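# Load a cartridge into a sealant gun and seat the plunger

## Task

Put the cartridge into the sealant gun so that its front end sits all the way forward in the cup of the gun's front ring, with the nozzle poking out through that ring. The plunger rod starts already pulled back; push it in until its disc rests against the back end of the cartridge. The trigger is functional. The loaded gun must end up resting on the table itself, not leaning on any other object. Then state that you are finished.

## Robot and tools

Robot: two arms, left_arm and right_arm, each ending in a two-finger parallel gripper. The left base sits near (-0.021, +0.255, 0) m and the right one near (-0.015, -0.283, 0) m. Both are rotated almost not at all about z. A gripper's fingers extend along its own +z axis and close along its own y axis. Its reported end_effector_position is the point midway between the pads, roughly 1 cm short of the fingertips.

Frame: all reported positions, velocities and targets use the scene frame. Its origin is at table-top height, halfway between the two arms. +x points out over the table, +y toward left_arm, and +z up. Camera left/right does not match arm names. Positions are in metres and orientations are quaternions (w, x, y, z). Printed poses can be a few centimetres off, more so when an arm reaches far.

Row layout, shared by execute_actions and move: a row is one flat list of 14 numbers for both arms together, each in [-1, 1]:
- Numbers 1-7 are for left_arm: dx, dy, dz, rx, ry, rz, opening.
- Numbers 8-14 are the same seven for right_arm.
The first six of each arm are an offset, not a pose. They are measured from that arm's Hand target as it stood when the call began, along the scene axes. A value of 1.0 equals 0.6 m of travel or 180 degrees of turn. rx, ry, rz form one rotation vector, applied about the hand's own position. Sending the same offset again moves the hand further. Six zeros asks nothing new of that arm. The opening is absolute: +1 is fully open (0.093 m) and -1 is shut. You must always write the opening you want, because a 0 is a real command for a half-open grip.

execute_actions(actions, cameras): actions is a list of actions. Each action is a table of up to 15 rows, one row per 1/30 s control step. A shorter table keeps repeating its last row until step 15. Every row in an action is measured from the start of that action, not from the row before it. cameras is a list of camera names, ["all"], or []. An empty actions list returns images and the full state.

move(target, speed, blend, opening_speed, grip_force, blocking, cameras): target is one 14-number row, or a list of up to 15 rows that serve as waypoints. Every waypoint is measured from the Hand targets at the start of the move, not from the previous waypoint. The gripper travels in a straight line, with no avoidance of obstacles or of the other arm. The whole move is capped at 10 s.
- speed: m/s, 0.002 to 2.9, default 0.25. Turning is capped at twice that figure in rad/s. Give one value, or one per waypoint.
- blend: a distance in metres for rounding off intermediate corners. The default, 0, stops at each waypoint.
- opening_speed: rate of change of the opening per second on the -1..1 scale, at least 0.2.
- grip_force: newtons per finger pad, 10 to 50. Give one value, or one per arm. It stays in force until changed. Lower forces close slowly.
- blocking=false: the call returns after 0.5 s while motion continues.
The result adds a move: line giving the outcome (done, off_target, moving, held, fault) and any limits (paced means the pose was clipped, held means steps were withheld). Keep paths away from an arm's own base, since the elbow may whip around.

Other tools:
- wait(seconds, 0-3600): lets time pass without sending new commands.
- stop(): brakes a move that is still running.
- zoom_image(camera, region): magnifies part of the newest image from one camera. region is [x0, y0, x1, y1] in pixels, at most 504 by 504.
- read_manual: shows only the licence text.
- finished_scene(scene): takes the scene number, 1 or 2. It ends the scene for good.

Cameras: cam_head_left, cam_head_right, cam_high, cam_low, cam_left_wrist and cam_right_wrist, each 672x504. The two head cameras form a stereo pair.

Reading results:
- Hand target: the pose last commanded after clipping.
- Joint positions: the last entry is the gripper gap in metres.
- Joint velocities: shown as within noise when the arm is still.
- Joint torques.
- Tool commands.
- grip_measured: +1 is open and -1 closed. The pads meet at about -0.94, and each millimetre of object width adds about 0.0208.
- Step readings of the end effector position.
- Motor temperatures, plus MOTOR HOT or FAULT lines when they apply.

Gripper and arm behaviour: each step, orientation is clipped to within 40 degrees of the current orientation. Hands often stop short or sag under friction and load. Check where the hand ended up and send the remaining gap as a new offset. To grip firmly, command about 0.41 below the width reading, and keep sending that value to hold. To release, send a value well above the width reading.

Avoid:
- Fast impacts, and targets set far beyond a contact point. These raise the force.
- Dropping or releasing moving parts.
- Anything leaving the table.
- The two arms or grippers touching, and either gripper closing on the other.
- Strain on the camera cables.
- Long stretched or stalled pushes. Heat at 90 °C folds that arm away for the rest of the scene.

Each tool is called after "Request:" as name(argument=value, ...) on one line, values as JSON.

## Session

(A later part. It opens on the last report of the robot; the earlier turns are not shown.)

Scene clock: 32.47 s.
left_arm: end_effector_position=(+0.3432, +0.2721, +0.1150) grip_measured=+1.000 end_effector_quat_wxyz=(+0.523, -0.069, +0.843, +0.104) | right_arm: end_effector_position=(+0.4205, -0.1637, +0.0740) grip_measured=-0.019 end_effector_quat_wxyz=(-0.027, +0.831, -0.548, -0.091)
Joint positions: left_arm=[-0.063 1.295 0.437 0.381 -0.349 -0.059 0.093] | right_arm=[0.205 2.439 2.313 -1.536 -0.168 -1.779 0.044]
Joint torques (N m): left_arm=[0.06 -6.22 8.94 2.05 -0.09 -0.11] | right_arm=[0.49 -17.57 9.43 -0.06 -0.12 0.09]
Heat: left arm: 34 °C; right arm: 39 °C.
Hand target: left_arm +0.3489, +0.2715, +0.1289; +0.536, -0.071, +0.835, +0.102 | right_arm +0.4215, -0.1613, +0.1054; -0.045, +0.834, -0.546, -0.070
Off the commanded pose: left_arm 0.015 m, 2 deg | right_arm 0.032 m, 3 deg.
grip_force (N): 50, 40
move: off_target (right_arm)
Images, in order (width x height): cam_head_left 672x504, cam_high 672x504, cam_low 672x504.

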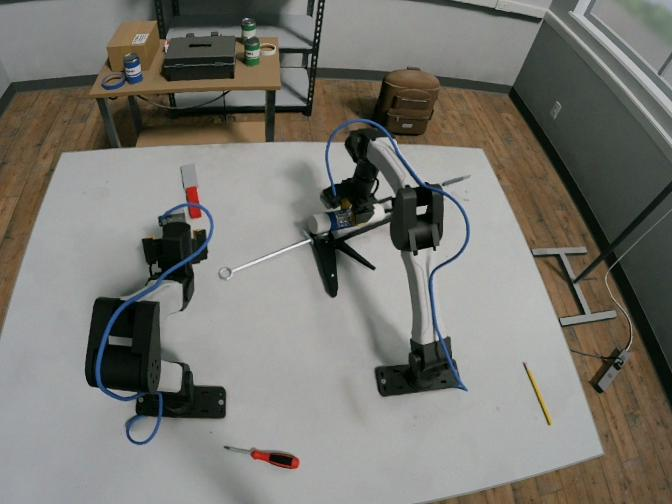

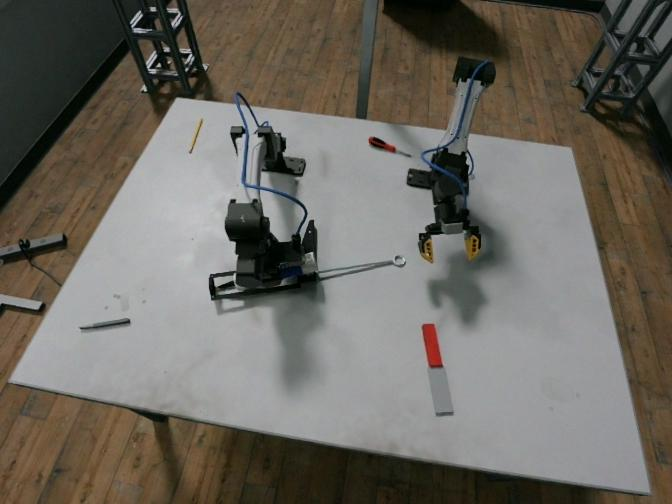

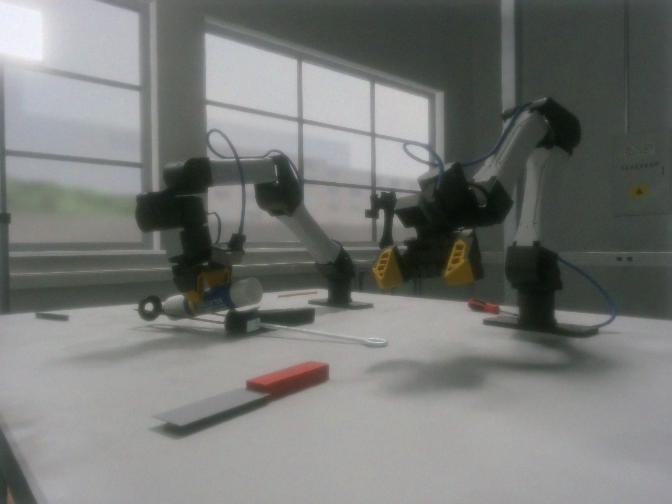

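Request:
execute_actions(actions=[[[0,0,0,0,0,0,1,0,0,0,0,0,0,-0.5]],[[0,0,0,0,0,0,1,0,0,0,0,0,0,-0.5]],[[0,0,0,0,0,0,1,0,0,0,0,0,0,-0.5]]])

Scene clock: 34.23 s.
left_arm: end_effector_position=(+0.3432, +0.2721, +0.1150) grip_measured=+1.000 end_effector_quat_wxyz=(+0.523, -0.069, +0.843, +0.104) | right_arm: end_effector_position=(+0.4203, -0.1637, +0.0740) grip_measured=-0.019 end_effector_quat_wxyz=(-0.027, +0.831, -0.548, -0.092)
Joint positions: left_arm=[-0.063 1.295 0.437 0.381 -0.349 -0.059 0.093] | right_arm=[0.205 2.439 2.313 -1.537 -0.168 -1.779 0.044]
Joint torques (N m): left_arm=[0.06 -6.22 8.94 2.05 -0.09 -0.11] | right_arm=[0.32 -17.55 9.51 -0.08 -0.07 0.11]
Heat: left arm: 34 °C; right arm: 41 °C.
Hand target: left_arm +0.3489, +0.2715, +0.1289; +0.536, -0.071, +0.835, +0.102 | right_arm +0.4215, -0.1613, +0.1054; -0.045, +0.834, -0.546, -0.070
Off the commanded pose: left_arm 0.015 m, 2 deg | right_arm 0.032 m, 3 deg.
grip_force (N): 50, 40
Step readings (end_effector_position of left_arm | right_arm):
0: (+0.3432, +0.2721, +0.1150) | (+0.4204, -0.1637, +0.0740)
1: (+0.3432, +0.2721, +0.1150) | (+0.4203, -0.1637, +0.0740)
2: (+0.3432, +0.2721, +0.1150) | (+0.4203, -0.1637, +0.0740)
4: (+0.3432, +0.2721, +0.1150) | (+0.4203, -0.1637, +0.0740)
8: (+0.3432, +0.2721, +0.1150) | (+0.4203, -0.1637, +0.0740)
15: (+0.3432, +0.2721, +0.1150) | (+0.4203, -0.1637, +0.0740)
16: (+0.3432, +0.2721, +0.1150) | (+0.4203, -0.1637, +0.0740)
17: (+0.3432, +0.2721, +0.1150) | (+0.4203, -0.1637, +0.0740)
19: (+0.3432, +0.2721, +0.1150) | (+0.4203, -0.1637, +0.0740)
23: (+0.3432, +0.2721, +0.1150) | (+0.4203, -0.1637, +0.0740)
30: (+0.3432, +0.2721, +0.1150) | (+0.4203, -0.1637, +0.0740)
31: (+0.3432, +0.2721, +0.1150) | (+0.4203, -0.1637, +0.0740)
32: (+0.3432, +0.2721, +0.1150) | (+0.4203, -0.1637, +0.0740)
34: (+0.3432, +0.2721, +0.1150) | (+0.4203, -0.1637, +0.0740)
38: (+0.3432, +0.2721, +0.1150) | (+0.4203, -0.1637, +0.0740)
45: (+0.3432, +0.2721, +0.1150) | (+0.4203, -0.1637, +0.0740)

Request:
move(target=[0,0,0,0,0,0,1,0,0,-0.012,0.01345,-0.0305,0,-0.5], speed=0.04, cameras=["cam_high","cam_low"])

Request:
zoom_image(camera="cam_high", region=[200, 260, 260, 310])

Request:
zoom_image(camera="cam_low", region=[130, 280, 210, 335])

Scene clock: 36.57 s.
left_arm: end_effector_position=(+0.3432, +0.2721, +0.1150) grip_measured=+1.000 end_effector_quat_wxyz=(+0.523, -0.069, +0.843, +0.104) | right_arm: end_effector_position=(+0.4187, -0.1641, +0.0749) grip_measured=-0.019 end_effector_quat_wxyz=(-0.061, +0.834, -0.545, -0.057)
Joint positions: left_arm=[-0.063 1.295 0.437 0.381 -0.349 -0.059 0.093] | right_arm=[0.205 2.294 2.068 -1.339 -0.168 -1.779 0.044]
Joint torques (N m): left_arm=[0.05 -6.2 8.94 2.05 -0.09 -0.11] | right_arm=[-0.25 -16.95 6.61 0.56 -0.32 0.02]
Motor temperatures (°C): left_arm=[25 31 31 35 25 26 24] | right_arm=[28 43 38 26 25 24 25]
Heat: left arm: 35 °C; right arm: 43 °C.
Hand target: left_arm +0.3489, +0.2715, +0.1289; +0.536, -0.071, +0.835, +0.102 | right_arm +0.4215, -0.1613, +0.0981; -0.089, +0.835, -0.542, -0.041
Off the commanded pose: left_arm 0.015 m, 2 deg | right_arm 0.024 m, 4 deg.
grip_force (N): 50, 40
move: off_target (right_arm)

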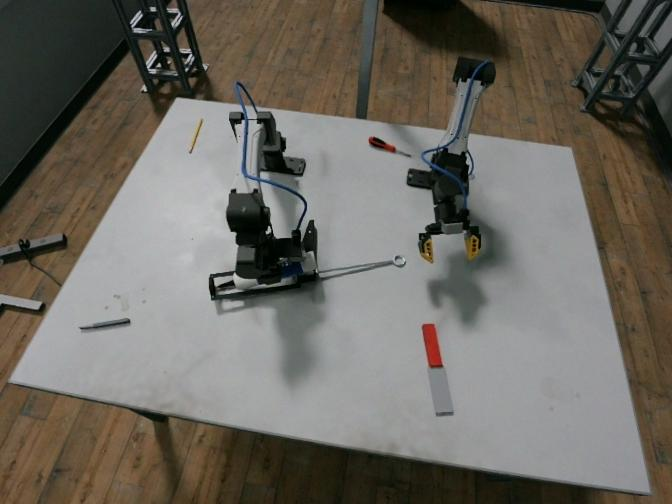

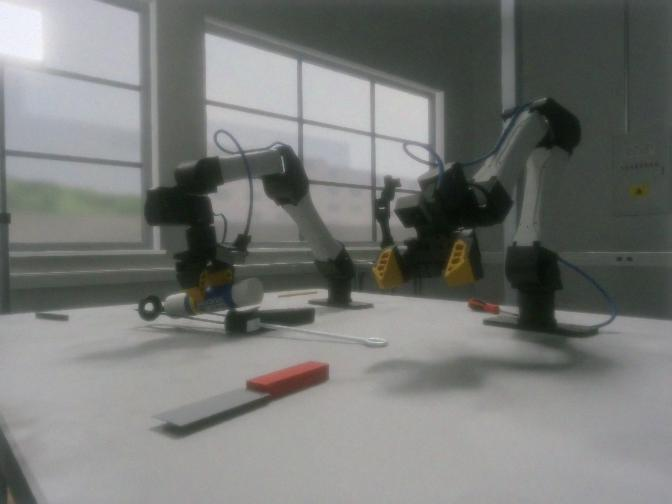

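Scaled by 8.400 from the camera's image (finer frame: 960x720).

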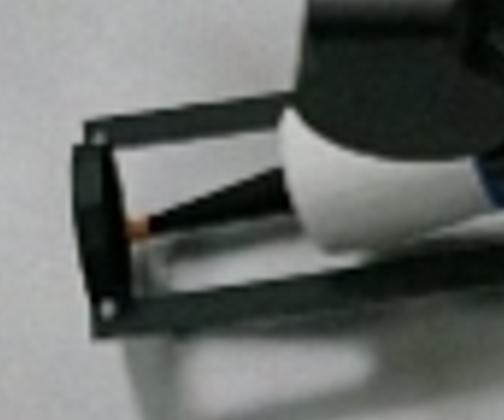

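Scaled by 6.300 from the camera's image (finer frame: 960x720).

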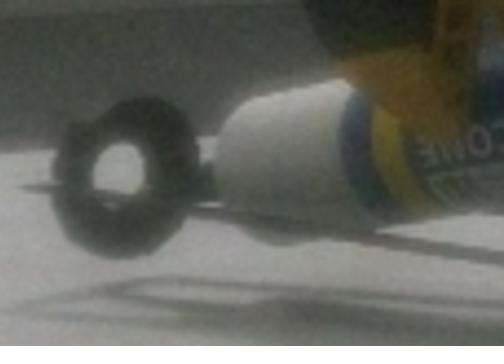

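Request:
move(target=[0,0,0,0,0,0,1,0,0,0.015,0,0,0,-0.5], speed=0.04, cameras=["cam_high","cam_low"])

Request:
zoom_image(camera="cam_high", region=[200, 260, 260, 310])

Request:
zoom_image(camera="cam_low", region=[130, 280, 210, 335])

Scene clock: 37.37 s.
left_arm: end_effector_position=(+0.3432, +0.2721, +0.1150) grip_measured=+1.000 end_effector_quat_wxyz=(+0.523, -0.069, +0.843, +0.104) | right_arm: end_effector_position=(+0.4171, -0.1644, +0.0749) grip_measured=-0.019 end_effector_quat_wxyz=(-0.059, +0.834, -0.545, -0.059)
Joint positions: left_arm=[-0.063 1.295 0.437 0.381 -0.349 -0.059 0.093] | right_arm=[0.205 2.294 2.068 -1.346 -0.168 -1.779 0.044]
Joint torques (N m): left_arm=[0.05 -6.22 8.95 2.05 -0.09 -0.11] | right_arm=[-0.17 -16.85 9.83 0.22 -0.32 0.04]
Heat: left arm: 35 °C; right arm: 43 °C.
Hand target: left_arm +0.3489, +0.2715, +0.1289; +0.536, -0.071, +0.835, +0.102 | right_arm +0.4214, -0.1613, +0.1071; -0.089, +0.835, -0.542, -0.042
Off the commanded pose: left_arm 0.015 m, 2 deg | right_arm 0.033 m, 4 deg.
grip_force (N): 50, 40
move: off_target (right_arm)

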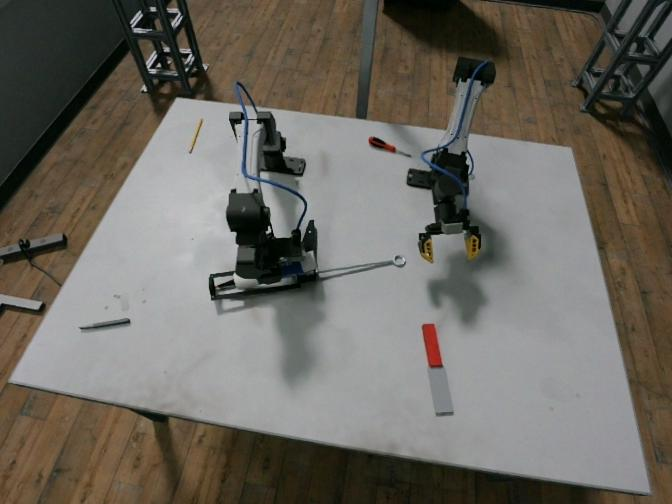

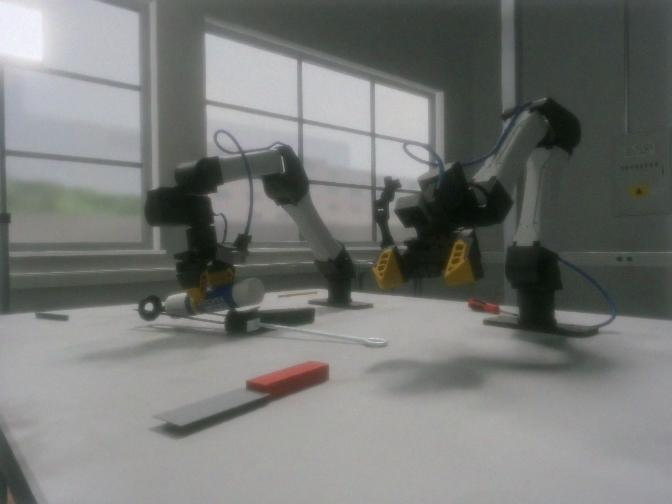

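Scaled by 8.400 from the camera's image (finer frame: 960x720).

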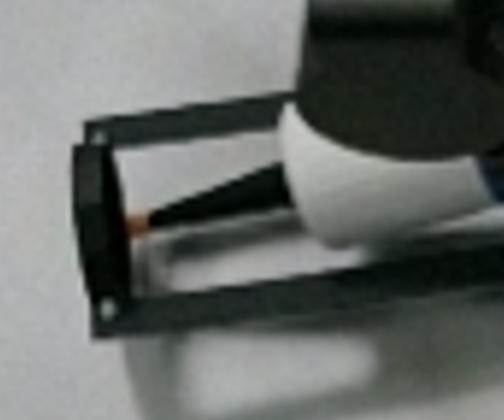

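Scaled by 6.300 from the camera's image (finer frame: 960x720).

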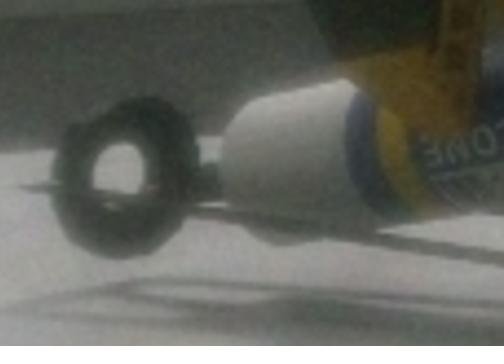

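Request:
move(target=[0,0,0,0,0,0,1,0.002,0.001,0.015,0,0,0,-0.5], speed=0.04, cameras=["cam_high","cam_low"])

Request:
zoom_image(camera="cam_high", region=[200, 260, 260, 310])

Request:
zoom_image(camera="cam_low", region=[130, 280, 210, 335])

Scene clock: 38.47 s.
left_arm: end_effector_position=(+0.3432, +0.2721, +0.1150) grip_measured=+1.000 end_effector_quat_wxyz=(+0.523, -0.069, +0.843, +0.104) | right_arm: end_effector_position=(+0.4167, -0.1645, +0.0857) grip_measured=-0.019 end_effector_quat_wxyz=(-0.059, +0.834, -0.545, -0.060)
Joint positions: left_arm=[-0.063 1.295 0.437 0.381 -0.349 -0.059 0.093] | right_arm=[0.205 2.294 2.111 -1.389 -0.168 -1.779 0.044]
Joint torques (N m): left_arm=[0.05 -6.2 8.95 2.05 -0.09 -0.11] | right_arm=[-0.17 -15.86 10.99 0.26 -0.32 0.04]
Heat: left arm: 35 °C; right arm: 44 °C.
Hand target: left_arm +0.3489, +0.2715, +0.1289; +0.536, -0.071, +0.835, +0.102 | right_arm +0.4227, -0.1607, +0.1161; -0.089, +0.835, -0.542, -0.041
Off the commanded pose: left_arm 0.015 m, 2 deg | right_arm 0.031 m, 4 deg.
grip_force (N): 50, 40
move: off_target (right_arm)

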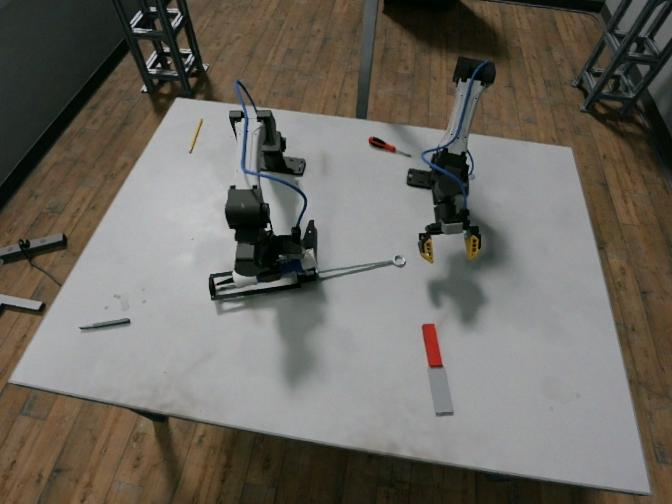

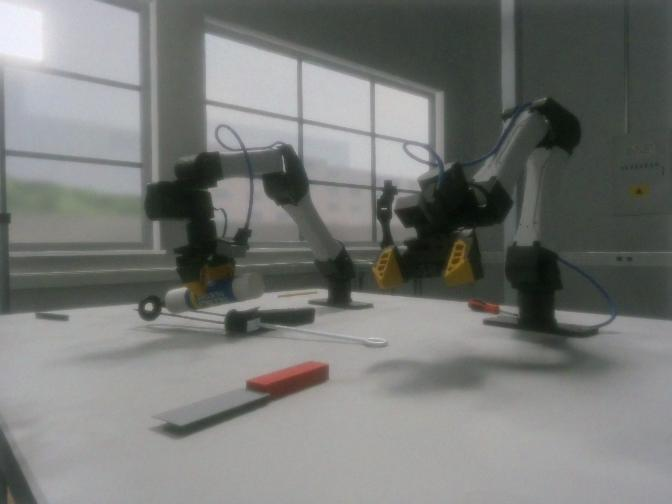

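Scaled by 8.400 from the camera's image (finer frame: 960x720).

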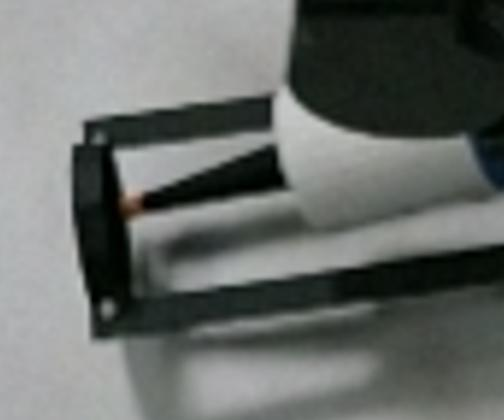

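Scaled by 6.300 from the camera's image (finer frame: 960x720).

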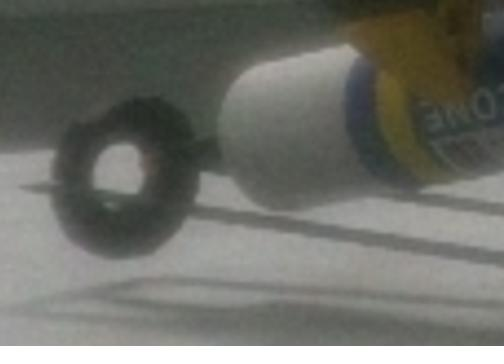

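Request:
move(target=[0,0,0,0,0,0,1,0,0,0.008,0.0127,0.0056,0,-0.5], speed=0.04, cameras=["cam_high","cam_low"])

Request:
zoom_image(camera="cam_high", region=[200, 260, 260, 310])

Request:
zoom_image(camera="cam_low", region=[130, 280, 210, 335])

Scene clock: 40.10 s.
left_arm: end_effector_position=(+0.3432, +0.2721, +0.1150) grip_measured=+1.000 end_effector_quat_wxyz=(+0.523, -0.069, +0.843, +0.104) | right_arm: end_effector_position=(+0.4176, -0.1645, +0.0978) grip_measured=-0.019 end_effector_quat_wxyz=(-0.071, +0.831, -0.547, -0.066)
Joint positions: left_arm=[-0.063 1.295 0.437 0.381 -0.349 -0.059 0.093] | right_arm=[0.195 2.294 2.156 -1.428 -0.194 -1.782 0.044]
Joint torques (N m): left_arm=[0.05 -6.22 8.94 2.05 -0.09 -0.11] | right_arm=[-0.66 -14.13 11.02 0.28 -0.5 -0.09]
Heat: left arm: 35 °C; right arm: 44 °C.
Hand target: left_arm +0.3489, +0.2715, +0.1289; +0.536, -0.071, +0.835, +0.102 | right_arm +0.4227, -0.1607, +0.1209; -0.101, +0.833, -0.541, -0.060
Off the commanded pose: left_arm 0.015 m, 2 deg | right_arm 0.024 m, 4 deg.
grip_force (N): 50, 40
move: off_target (right_arm)

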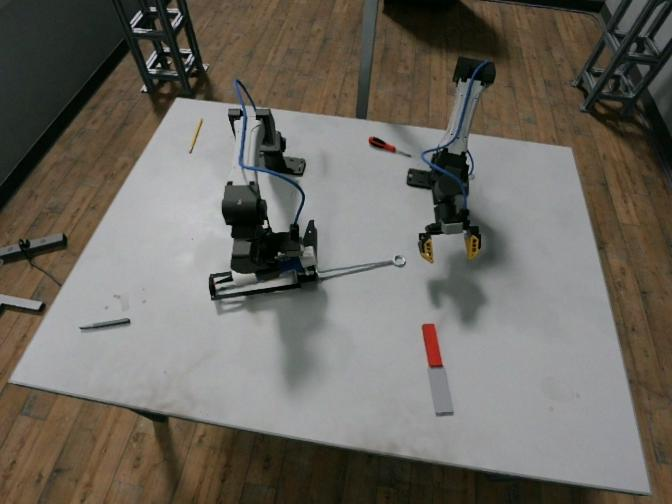

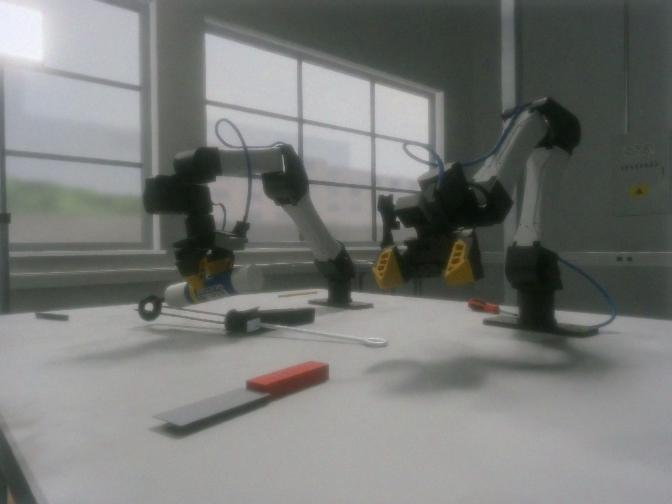

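Scaled by 8.400 from the camera's image (finer frame: 960x720).

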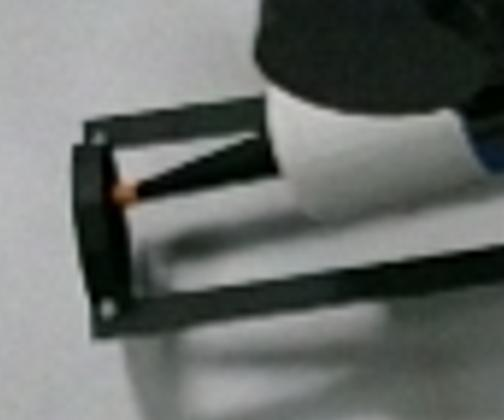

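Scaled by 6.300 from the camera's image (finer frame: 960x720).

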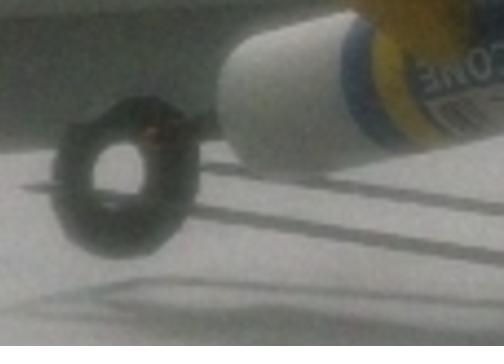

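Request:
move(target=[0,0,0,0,0,0,1,0,0,-0.010,0.0076,0.0034,0,-0.5], speed=0.04, cameras=["cam_high","cam_low"])

Request:
zoom_image(camera="cam_high", region=[200, 260, 260, 310])

Request:
zoom_image(camera="cam_low", region=[130, 280, 210, 335])

Scene clock: 41.03 s.
left_arm: end_effector_position=(+0.3432, +0.2721, +0.1150) grip_measured=+1.000 end_effector_quat_wxyz=(+0.523, -0.069, +0.843, +0.104) | right_arm: end_effector_position=(+0.4179, -0.1646, +0.0986) grip_measured=-0.019 end_effector_quat_wxyz=(-0.080, +0.830, -0.547, -0.074)
Joint positions: left_arm=[-0.063 1.295 0.437 0.381 -0.349 -0.059 0.093] | right_arm=[0.186 2.294 2.156 -1.428 -0.218 -1.791 0.044]
Joint torques (N m): left_arm=[0.05 -6.22 8.94 2.05 -0.09 -0.11] | right_arm=[-0.51 -13.76 9.5 0.4 -0.55 -0.03]
Heat: left arm: 35 °C; right arm: 45 °C.
Hand target: left_arm +0.3489, +0.2715, +0.1289; +0.536, -0.071, +0.835, +0.102 | right_arm +0.4227, -0.1607, +0.1149; -0.108, +0.831, -0.541, -0.070
Off the commanded pose: left_arm 0.015 m, 2 deg | right_arm 0.017 m, 3 deg.
grip_force (N): 50, 40
move: off_target (right_arm)

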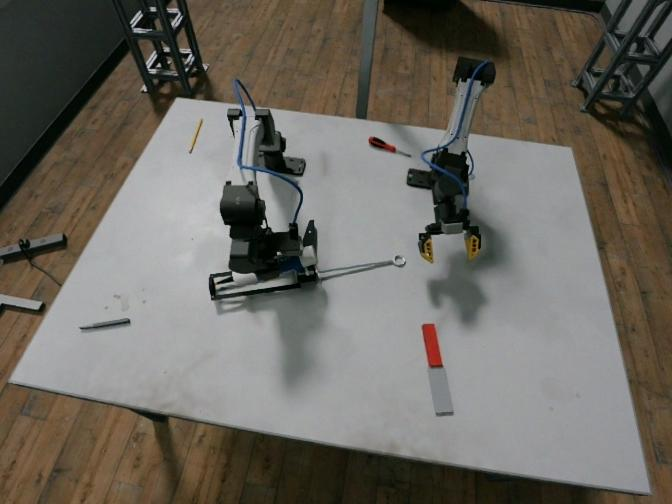

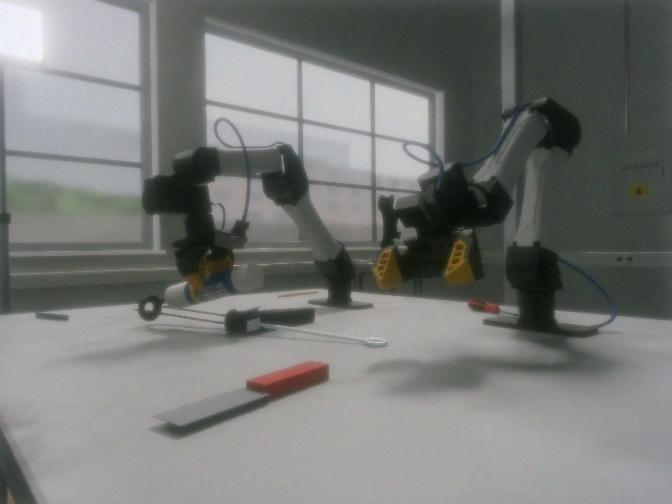

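Scaled by 8.400 from the camera's image (finer frame: 960x720).

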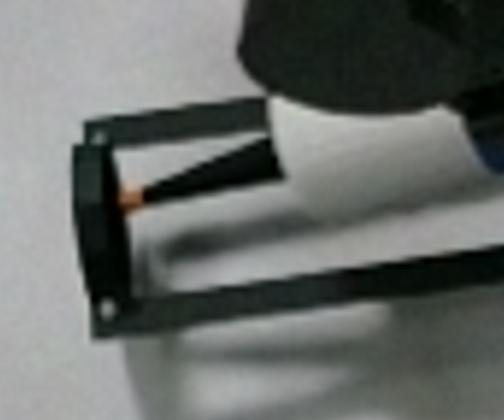

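Scaled by 6.300 from the camera's image (finer frame: 960x720).

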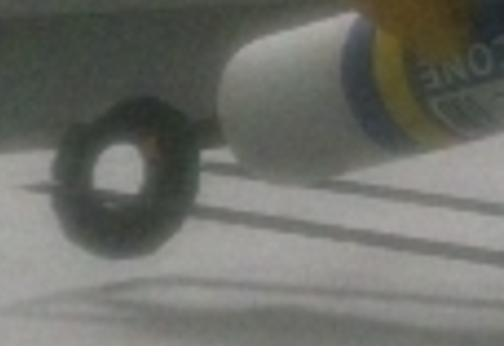

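Request:
move(target=[0,0,0,0,0,0,1,0,0,-0.010,0,0,0,-0.5], speed=0.04, cameras=["cam_high","cam_low"])

Request:
zoom_image(camera="cam_high", region=[200, 260, 260, 310])

Request:
zoom_image(camera="cam_low", region=[130, 280, 210, 335])

Scene clock: 41.77 s.
left_arm: end_effector_position=(+0.3432, +0.2721, +0.1150) grip_measured=+1.000 end_effector_quat_wxyz=(+0.523, -0.069, +0.843, +0.104) | right_arm: end_effector_position=(+0.4203, -0.1640, +0.0986) grip_measured=-0.019 end_effector_quat_wxyz=(-0.084, +0.831, -0.546, -0.070)
Joint positions: left_arm=[-0.063 1.295 0.437 0.381 -0.349 -0.059 0.093] | right_arm=[0.186 2.294 2.156 -1.417 -0.218 -1.791 0.044]
Joint torques (N m): left_arm=[0.03 -6.22 8.94 2.05 -0.09 -0.11] | right_arm=[-0.68 -13.72 6.87 0.53 -0.56 -0.06]
Heat: left arm: 35 °C; right arm: 45 °C.
Hand target: left_arm +0.3489, +0.2715, +0.1289; +0.536, -0.071, +0.835, +0.102 | right_arm +0.4227, -0.1607, +0.1089; -0.108, +0.831, -0.541, -0.071
Off the commanded pose: left_arm 0.015 m, 2 deg | right_arm 0.011 m, 3 deg.
grip_force (N): 50, 40
move: off_target (right_arm)

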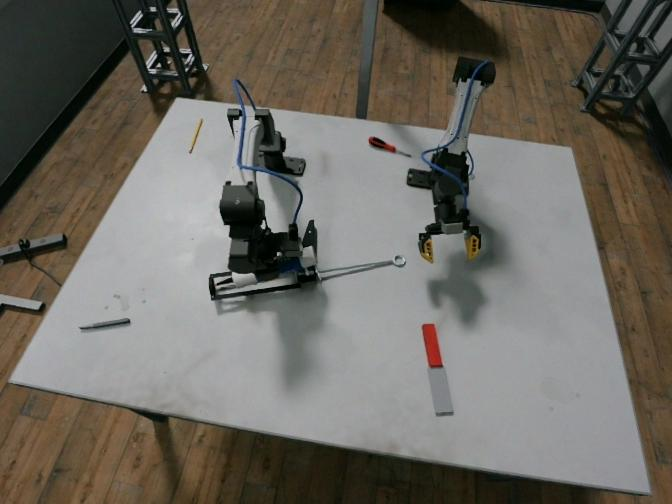

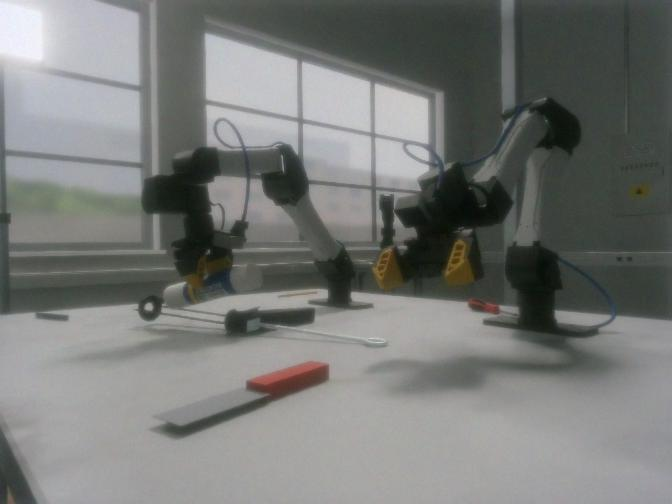

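Scaled by 8.400 from the camera's image (finer frame: 960x720).

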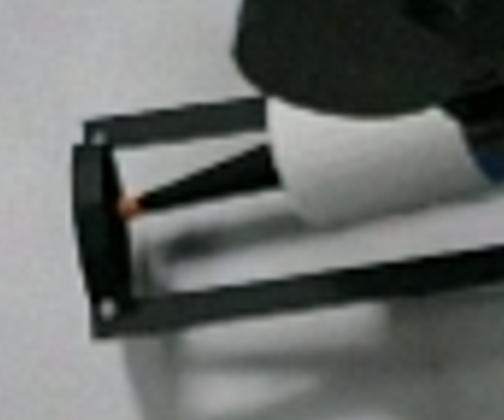

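Scaled by 6.300 from the camera's image (finer frame: 960x720).

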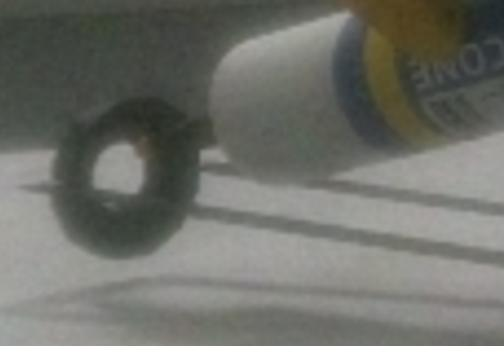

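Request:
move(target=[0,0,0,0,0,0,1,-0.0025,-0.001,-0.0115,0,0,0,-0.5], speed=0.04, cameras=["cam_high","cam_low"])

Request:
zoom_image(camera="cam_high", region=[200, 260, 260, 310])

Request:
zoom_image(camera="cam_low", region=[130, 280, 210, 335])

Scene clock: 42.73 s.
left_arm: end_effector_position=(+0.3432, +0.2721, +0.1150) grip_measured=+1.000 end_effector_quat_wxyz=(+0.523, -0.069, +0.843, +0.104) | right_arm: end_effector_position=(+0.4193, -0.1640, +0.0876) grip_measured=-0.019 end_effector_quat_wxyz=(-0.081, +0.831, -0.546, -0.073)
Joint positions: left_arm=[-0.063 1.295 0.437 0.381 -0.349 -0.059 0.093] | right_arm=[0.186 2.294 2.112 -1.381 -0.219 -1.792 0.044]
Joint torques (N m): left_arm=[0.05 -6.2 8.94 2.05 -0.09 -0.11] | right_arm=[-0.72 -15.09 6.65 0.54 -0.56 -0.06]
Heat: left arm: 35 °C; right arm: 45 °C.
Hand target: left_arm +0.3489, +0.2715, +0.1289; +0.536, -0.071, +0.835, +0.102 | right_arm +0.4211, -0.1613, +0.1019; -0.108, +0.831, -0.541, -0.071
Off the commanded pose: left_arm 0.015 m, 2 deg | right_arm 0.015 m, 3 deg.
grip_force (N): 50, 40
move: off_target (right_arm)

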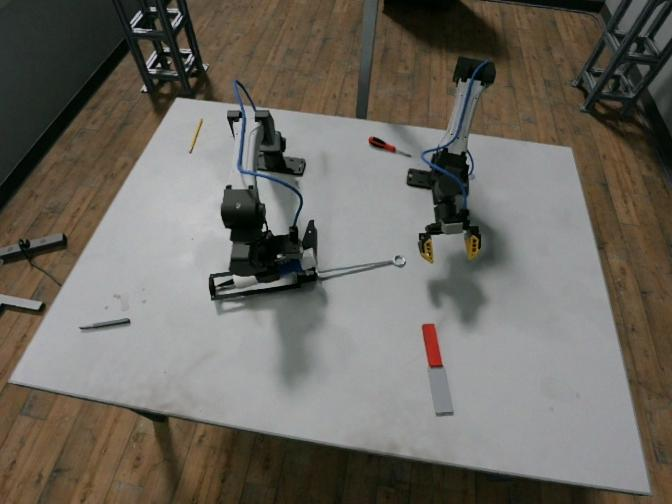

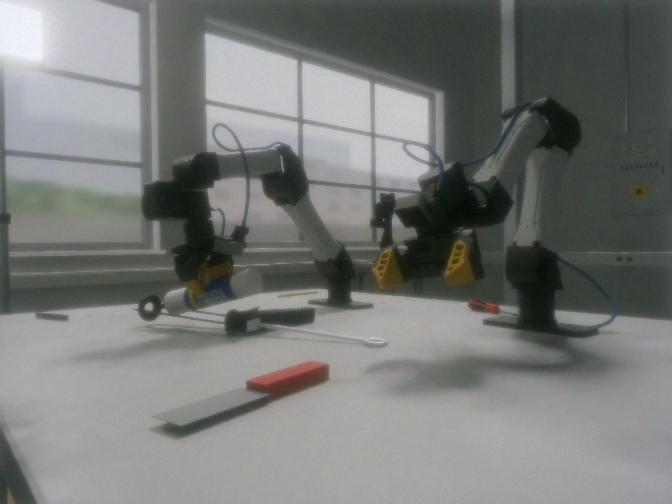

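Scaled by 8.400 from the camera's image (finer frame: 960x720).

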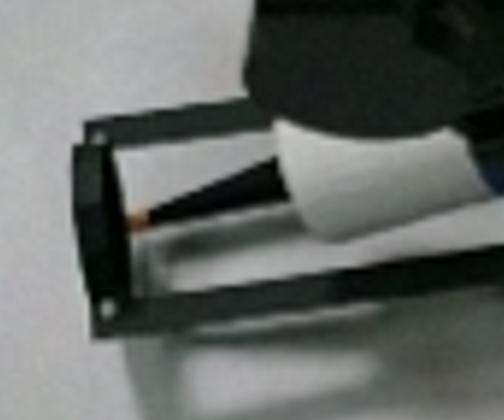

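Scaled by 6.300 from the camera's image (finer frame: 960x720).

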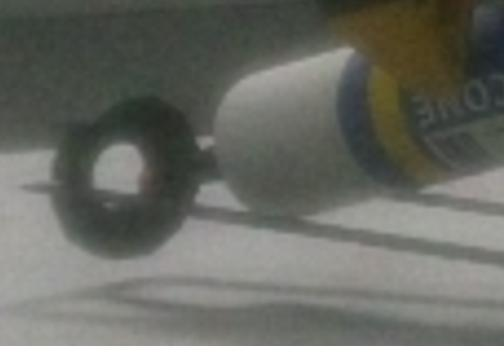

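Request:
move(target=[0,0,0,0,0,0,1,0.0121,-0.0312,0,0,0,0,-0.5], speed=0.03, cameras=["cam_high","cam_low","cam_head_left"])

Request:
zoom_image(camera="cam_high", region=[190, 260, 250, 310])

Request:
zoom_image(camera="cam_low", region=[130, 280, 210, 335])

Scene clock: 50.57 s.
left_arm: end_effector_position=(+0.3432, +0.2721, +0.1150) grip_measured=+1.000 end_effector_quat_wxyz=(+0.523, -0.069, +0.843, +0.104) | right_arm: end_effector_position=(+0.4245, -0.1843, +0.0876) grip_measured=-0.019 end_effector_quat_wxyz=(-0.085, +0.830, -0.547, -0.070)
Joint positions: left_arm=[-0.063 1.295 0.437 0.381 -0.349 -0.059 0.093] | right_arm=[0.139 2.294 2.112 -1.381 -0.22 -1.836 0.044]
Joint torques (N m): left_arm=[0.05 -6.22 8.94 2.05 -0.1 -0.11] | right_arm=[-0.34 -12.88 10.47 0.29 -0.58 -0.04]
Heat: left arm: 36 °C; right arm: 47 °C.
Hand target: left_arm +0.3489, +0.2715, +0.1289; +0.536, -0.071, +0.835, +0.102 | right_arm +0.4284, -0.1800, +0.1020; -0.108, +0.831, -0.541, -0.071
Off the commanded pose: left_arm 0.015 m, 2 deg | right_arm 0.015 m, 3 deg.
grip_force (N): 50, 40
move: off_target (right_arm)
Images, in order (width x height): cam_head_left 672x504, cam_high 672x504, cam_low 672x504.

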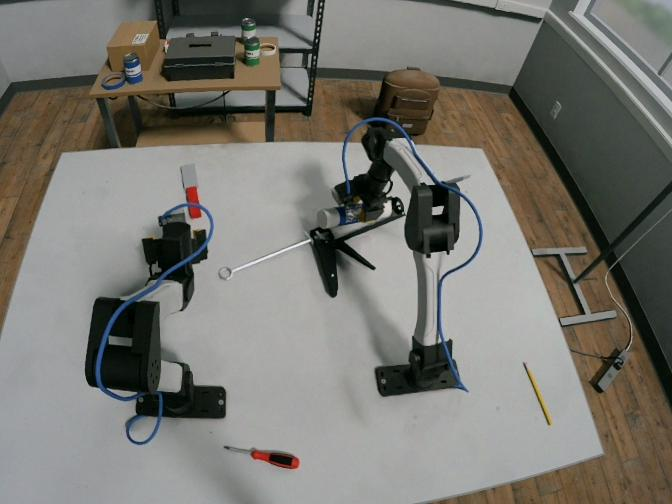

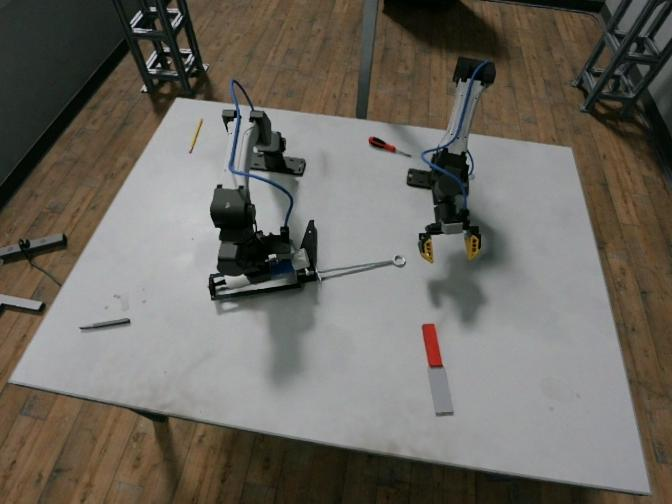

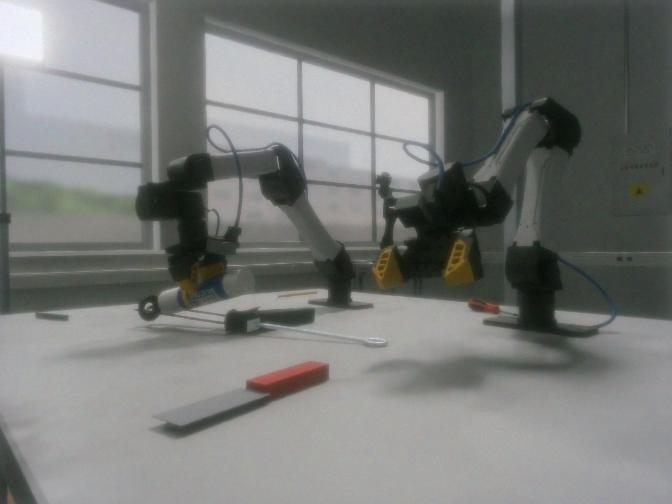

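Scaled by 8.400 from the camera's image (finer frame: 960x720).

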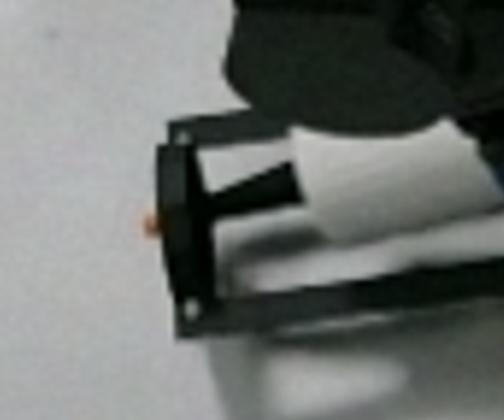

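Scaled by 6.300 from the camera's image (finer frame: 960x720).

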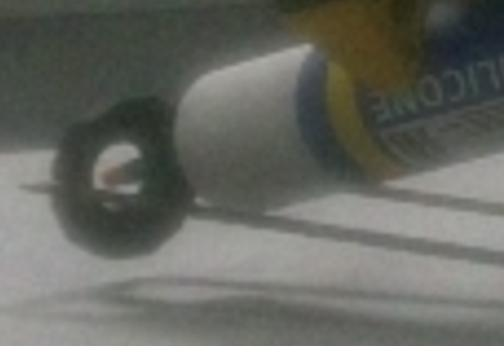

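Request:
move(target=[0,0,0,0,0,0,1,0.0135,-0.0305,-0.010,0,0,0,-0.5], speed=0.03, cameras=["cam_high","cam_low"])

Request:
zoom_image(camera="cam_high", region=[190, 260, 250, 310])

Request:
zoom_image(camera="cam_low", region=[130, 270, 240, 345])

Scene clock: 51.90 s.
left_arm: end_effector_position=(+0.3432, +0.2721, +0.1150) grip_measured=+1.000 end_effector_quat_wxyz=(+0.523, -0.069, +0.843, +0.104) | right_arm: end_effector_position=(+0.4312, -0.2024, +0.0865) grip_measured=-0.019 end_effector_quat_wxyz=(-0.088, +0.830, -0.547, -0.067)
Joint positions: left_arm=[-0.063 1.295 0.437 0.381 -0.349 -0.059 0.093] | right_arm=[0.097 2.312 2.138 -1.39 -0.222 -1.879 0.044]
Joint torques (N m): left_arm=[0.05 -6.23 8.95 2.05 -0.09 -0.11] | right_arm=[-0.42 -11.51 10.99 0.28 -0.53 -0.06]
Heat: left arm: 36 °C; right arm: 47 °C.
Hand target: left_arm +0.3489, +0.2715, +0.1289; +0.536, -0.071, +0.835, +0.102 | right_arm +0.4365, -0.1983, +0.0960; -0.108, +0.831, -0.541, -0.070
Off the commanded pose: left_arm 0.015 m, 2 deg | right_arm 0.012 m, 2 deg.
grip_force (N): 50, 40
move: off_target (right_arm)

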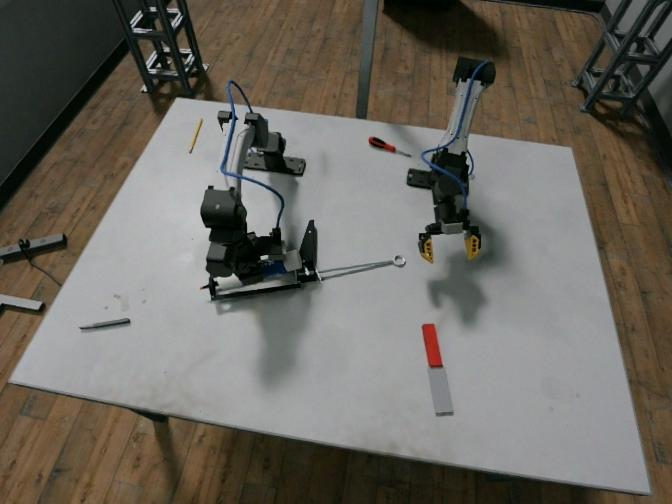

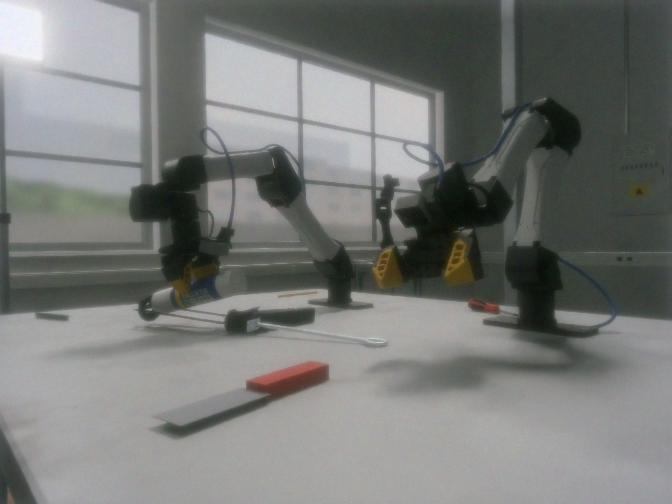

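Scaled by 8.400 from the camera's image (finer frame: 960x720).

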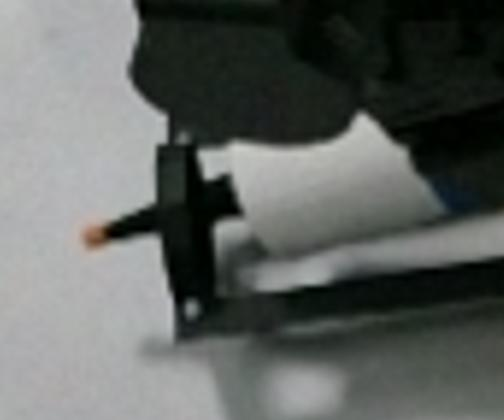

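Scaled by 4.582 from the camera's image (finer frame: 960x720).

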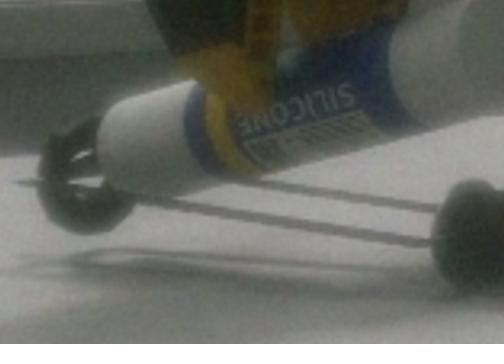

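Request:
zoom_image(camera="cam_low", region=[130, 290, 170, 325])

Request:
wait(seconds=0, cameras=["cam_head_left"])

Request:
zoom_image(camera="cam_head_left", region=[300, 175, 430, 245])

Scaled by 12.600 from the camera's image (finer frame: 960x720).

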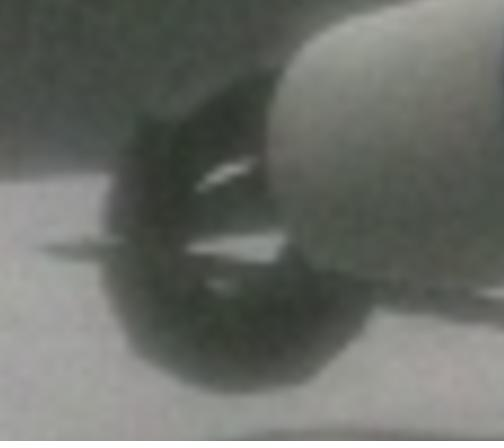

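Scene clock: 52.17 s.
left_arm: end_effector_position=(+0.3432, +0.2721, +0.1150) grip_measured=+1.000 end_effector_quat_wxyz=(+0.523, -0.069, +0.843, +0.104) | right_arm: end_effector_position=(+0.4311, -0.2025, +0.0865) grip_measured=-0.019 end_effector_quat_wxyz=(-0.088, +0.830, -0.547, -0.067)
Joint positions: left_arm=[-0.063 1.295 0.437 0.381 -0.349 -0.059 0.093] | right_arm=[0.097 2.312 2.138 -1.391 -0.222 -1.88 0.044]
Joint torques (N m): left_arm=[0.05 -6.2 8.94 2.05 -0.09 -0.11] | right_arm=[-0.5 -11.58 11.11 0.29 -0.53 -0.08]
Heat: left arm: 36 °C; right arm: 47 °C.
Hand target: left_arm +0.3489, +0.2715, +0.1289; +0.536, -0.071, +0.835, +0.102 | right_arm +0.4365, -0.1983, +0.0960; -0.108, +0.831, -0.541, -0.070
Tool commands: left_gripper/opening=+1.0 right_gripper/opening=-0.5
Off the commanded pose: left_arm 0.015 m, 2 deg | right_arm 0.012 m, 2 deg.
grip_force (N): 50, 40

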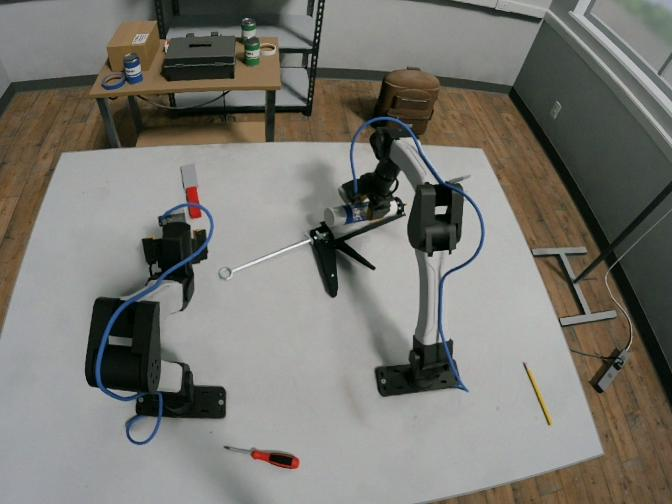

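Scaled by 3.877 from the camera's image (finer frame: 960x720).

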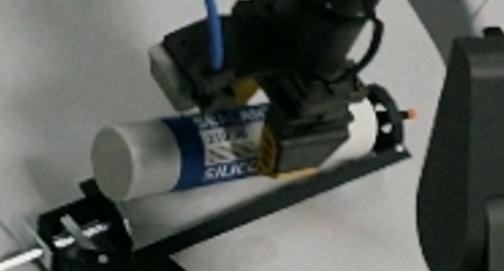

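Request:
move(target=[0,0,0,0,0,0,1,0,0,-0.010,0,0,0,-0.5], speed=0.03, cameras=["cam_high","cam_low"])

Request:
zoom_image(camera="cam_high", region=[190, 260, 250, 310])

Request:
zoom_image(camera="cam_low", region=[130, 290, 170, 325])

Scene clock: 52.90 s.
left_arm: end_effector_position=(+0.3432, +0.2721, +0.1150) grip_measured=+1.000 end_effector_quat_wxyz=(+0.523, -0.069, +0.843, +0.104) | right_arm: end_effector_position=(+0.4311, -0.2025, +0.0865) grip_measured=-0.019 end_effector_quat_wxyz=(-0.088, +0.830, -0.546, -0.067)
Joint positions: left_arm=[-0.063 1.295 0.437 0.381 -0.349 -0.059 0.093] | right_arm=[0.097 2.312 2.138 -1.391 -0.222 -1.88 0.044]
Joint torques (N m): left_arm=[0.06 -6.2 8.94 2.05 -0.09 -0.11] | right_arm=[-0.47 -11.48 8.87 0.46 -0.53 -0.07]
Heat: left arm: 36 °C; right arm: 47 °C.
Hand target: left_arm +0.3489, +0.2715, +0.1289; +0.536, -0.071, +0.835, +0.102 | right_arm +0.4365, -0.1983, +0.0900; -0.108, +0.831, -0.541, -0.070
Off the commanded pose: left_arm 0.015 m, 2 deg | right_arm 0.008 m, 2 deg.
grip_force (N): 50, 40
move: done

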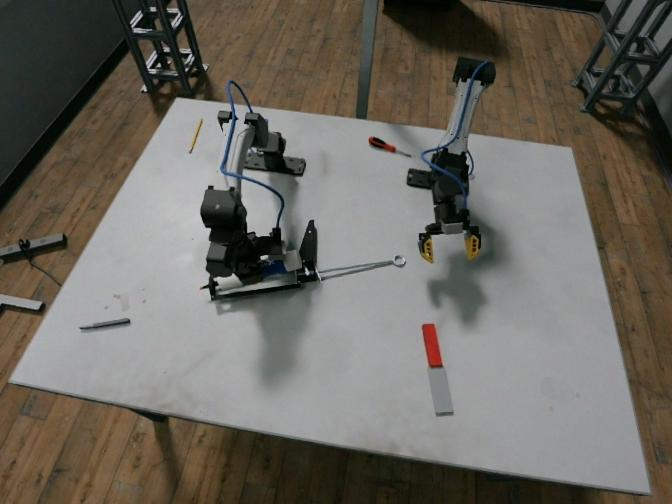

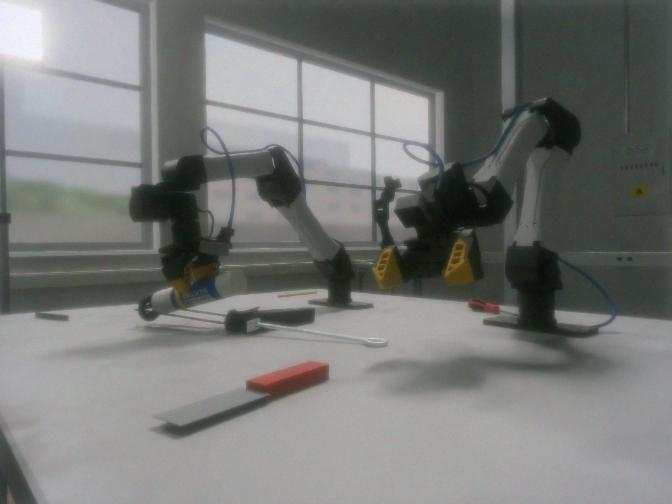

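Scaled by 8.400 from the camera's image (finer frame: 960x720).

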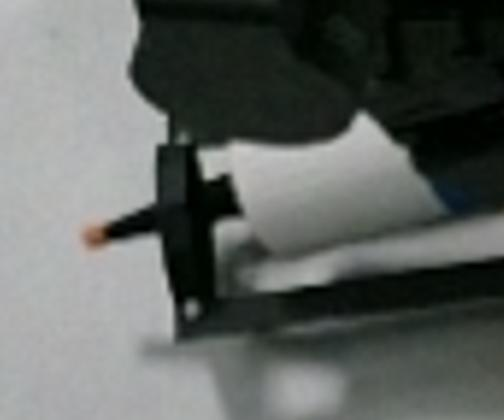

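Scaled by 12.600 from the camera's image (finer frame: 960x720).

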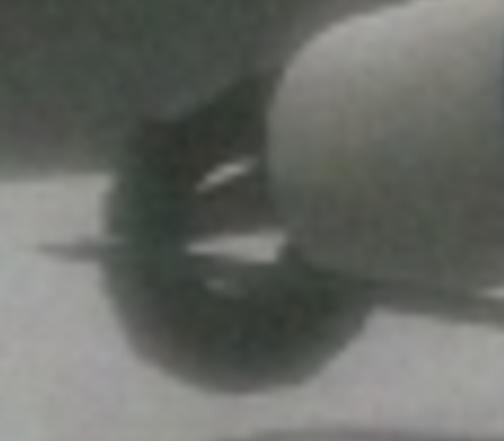

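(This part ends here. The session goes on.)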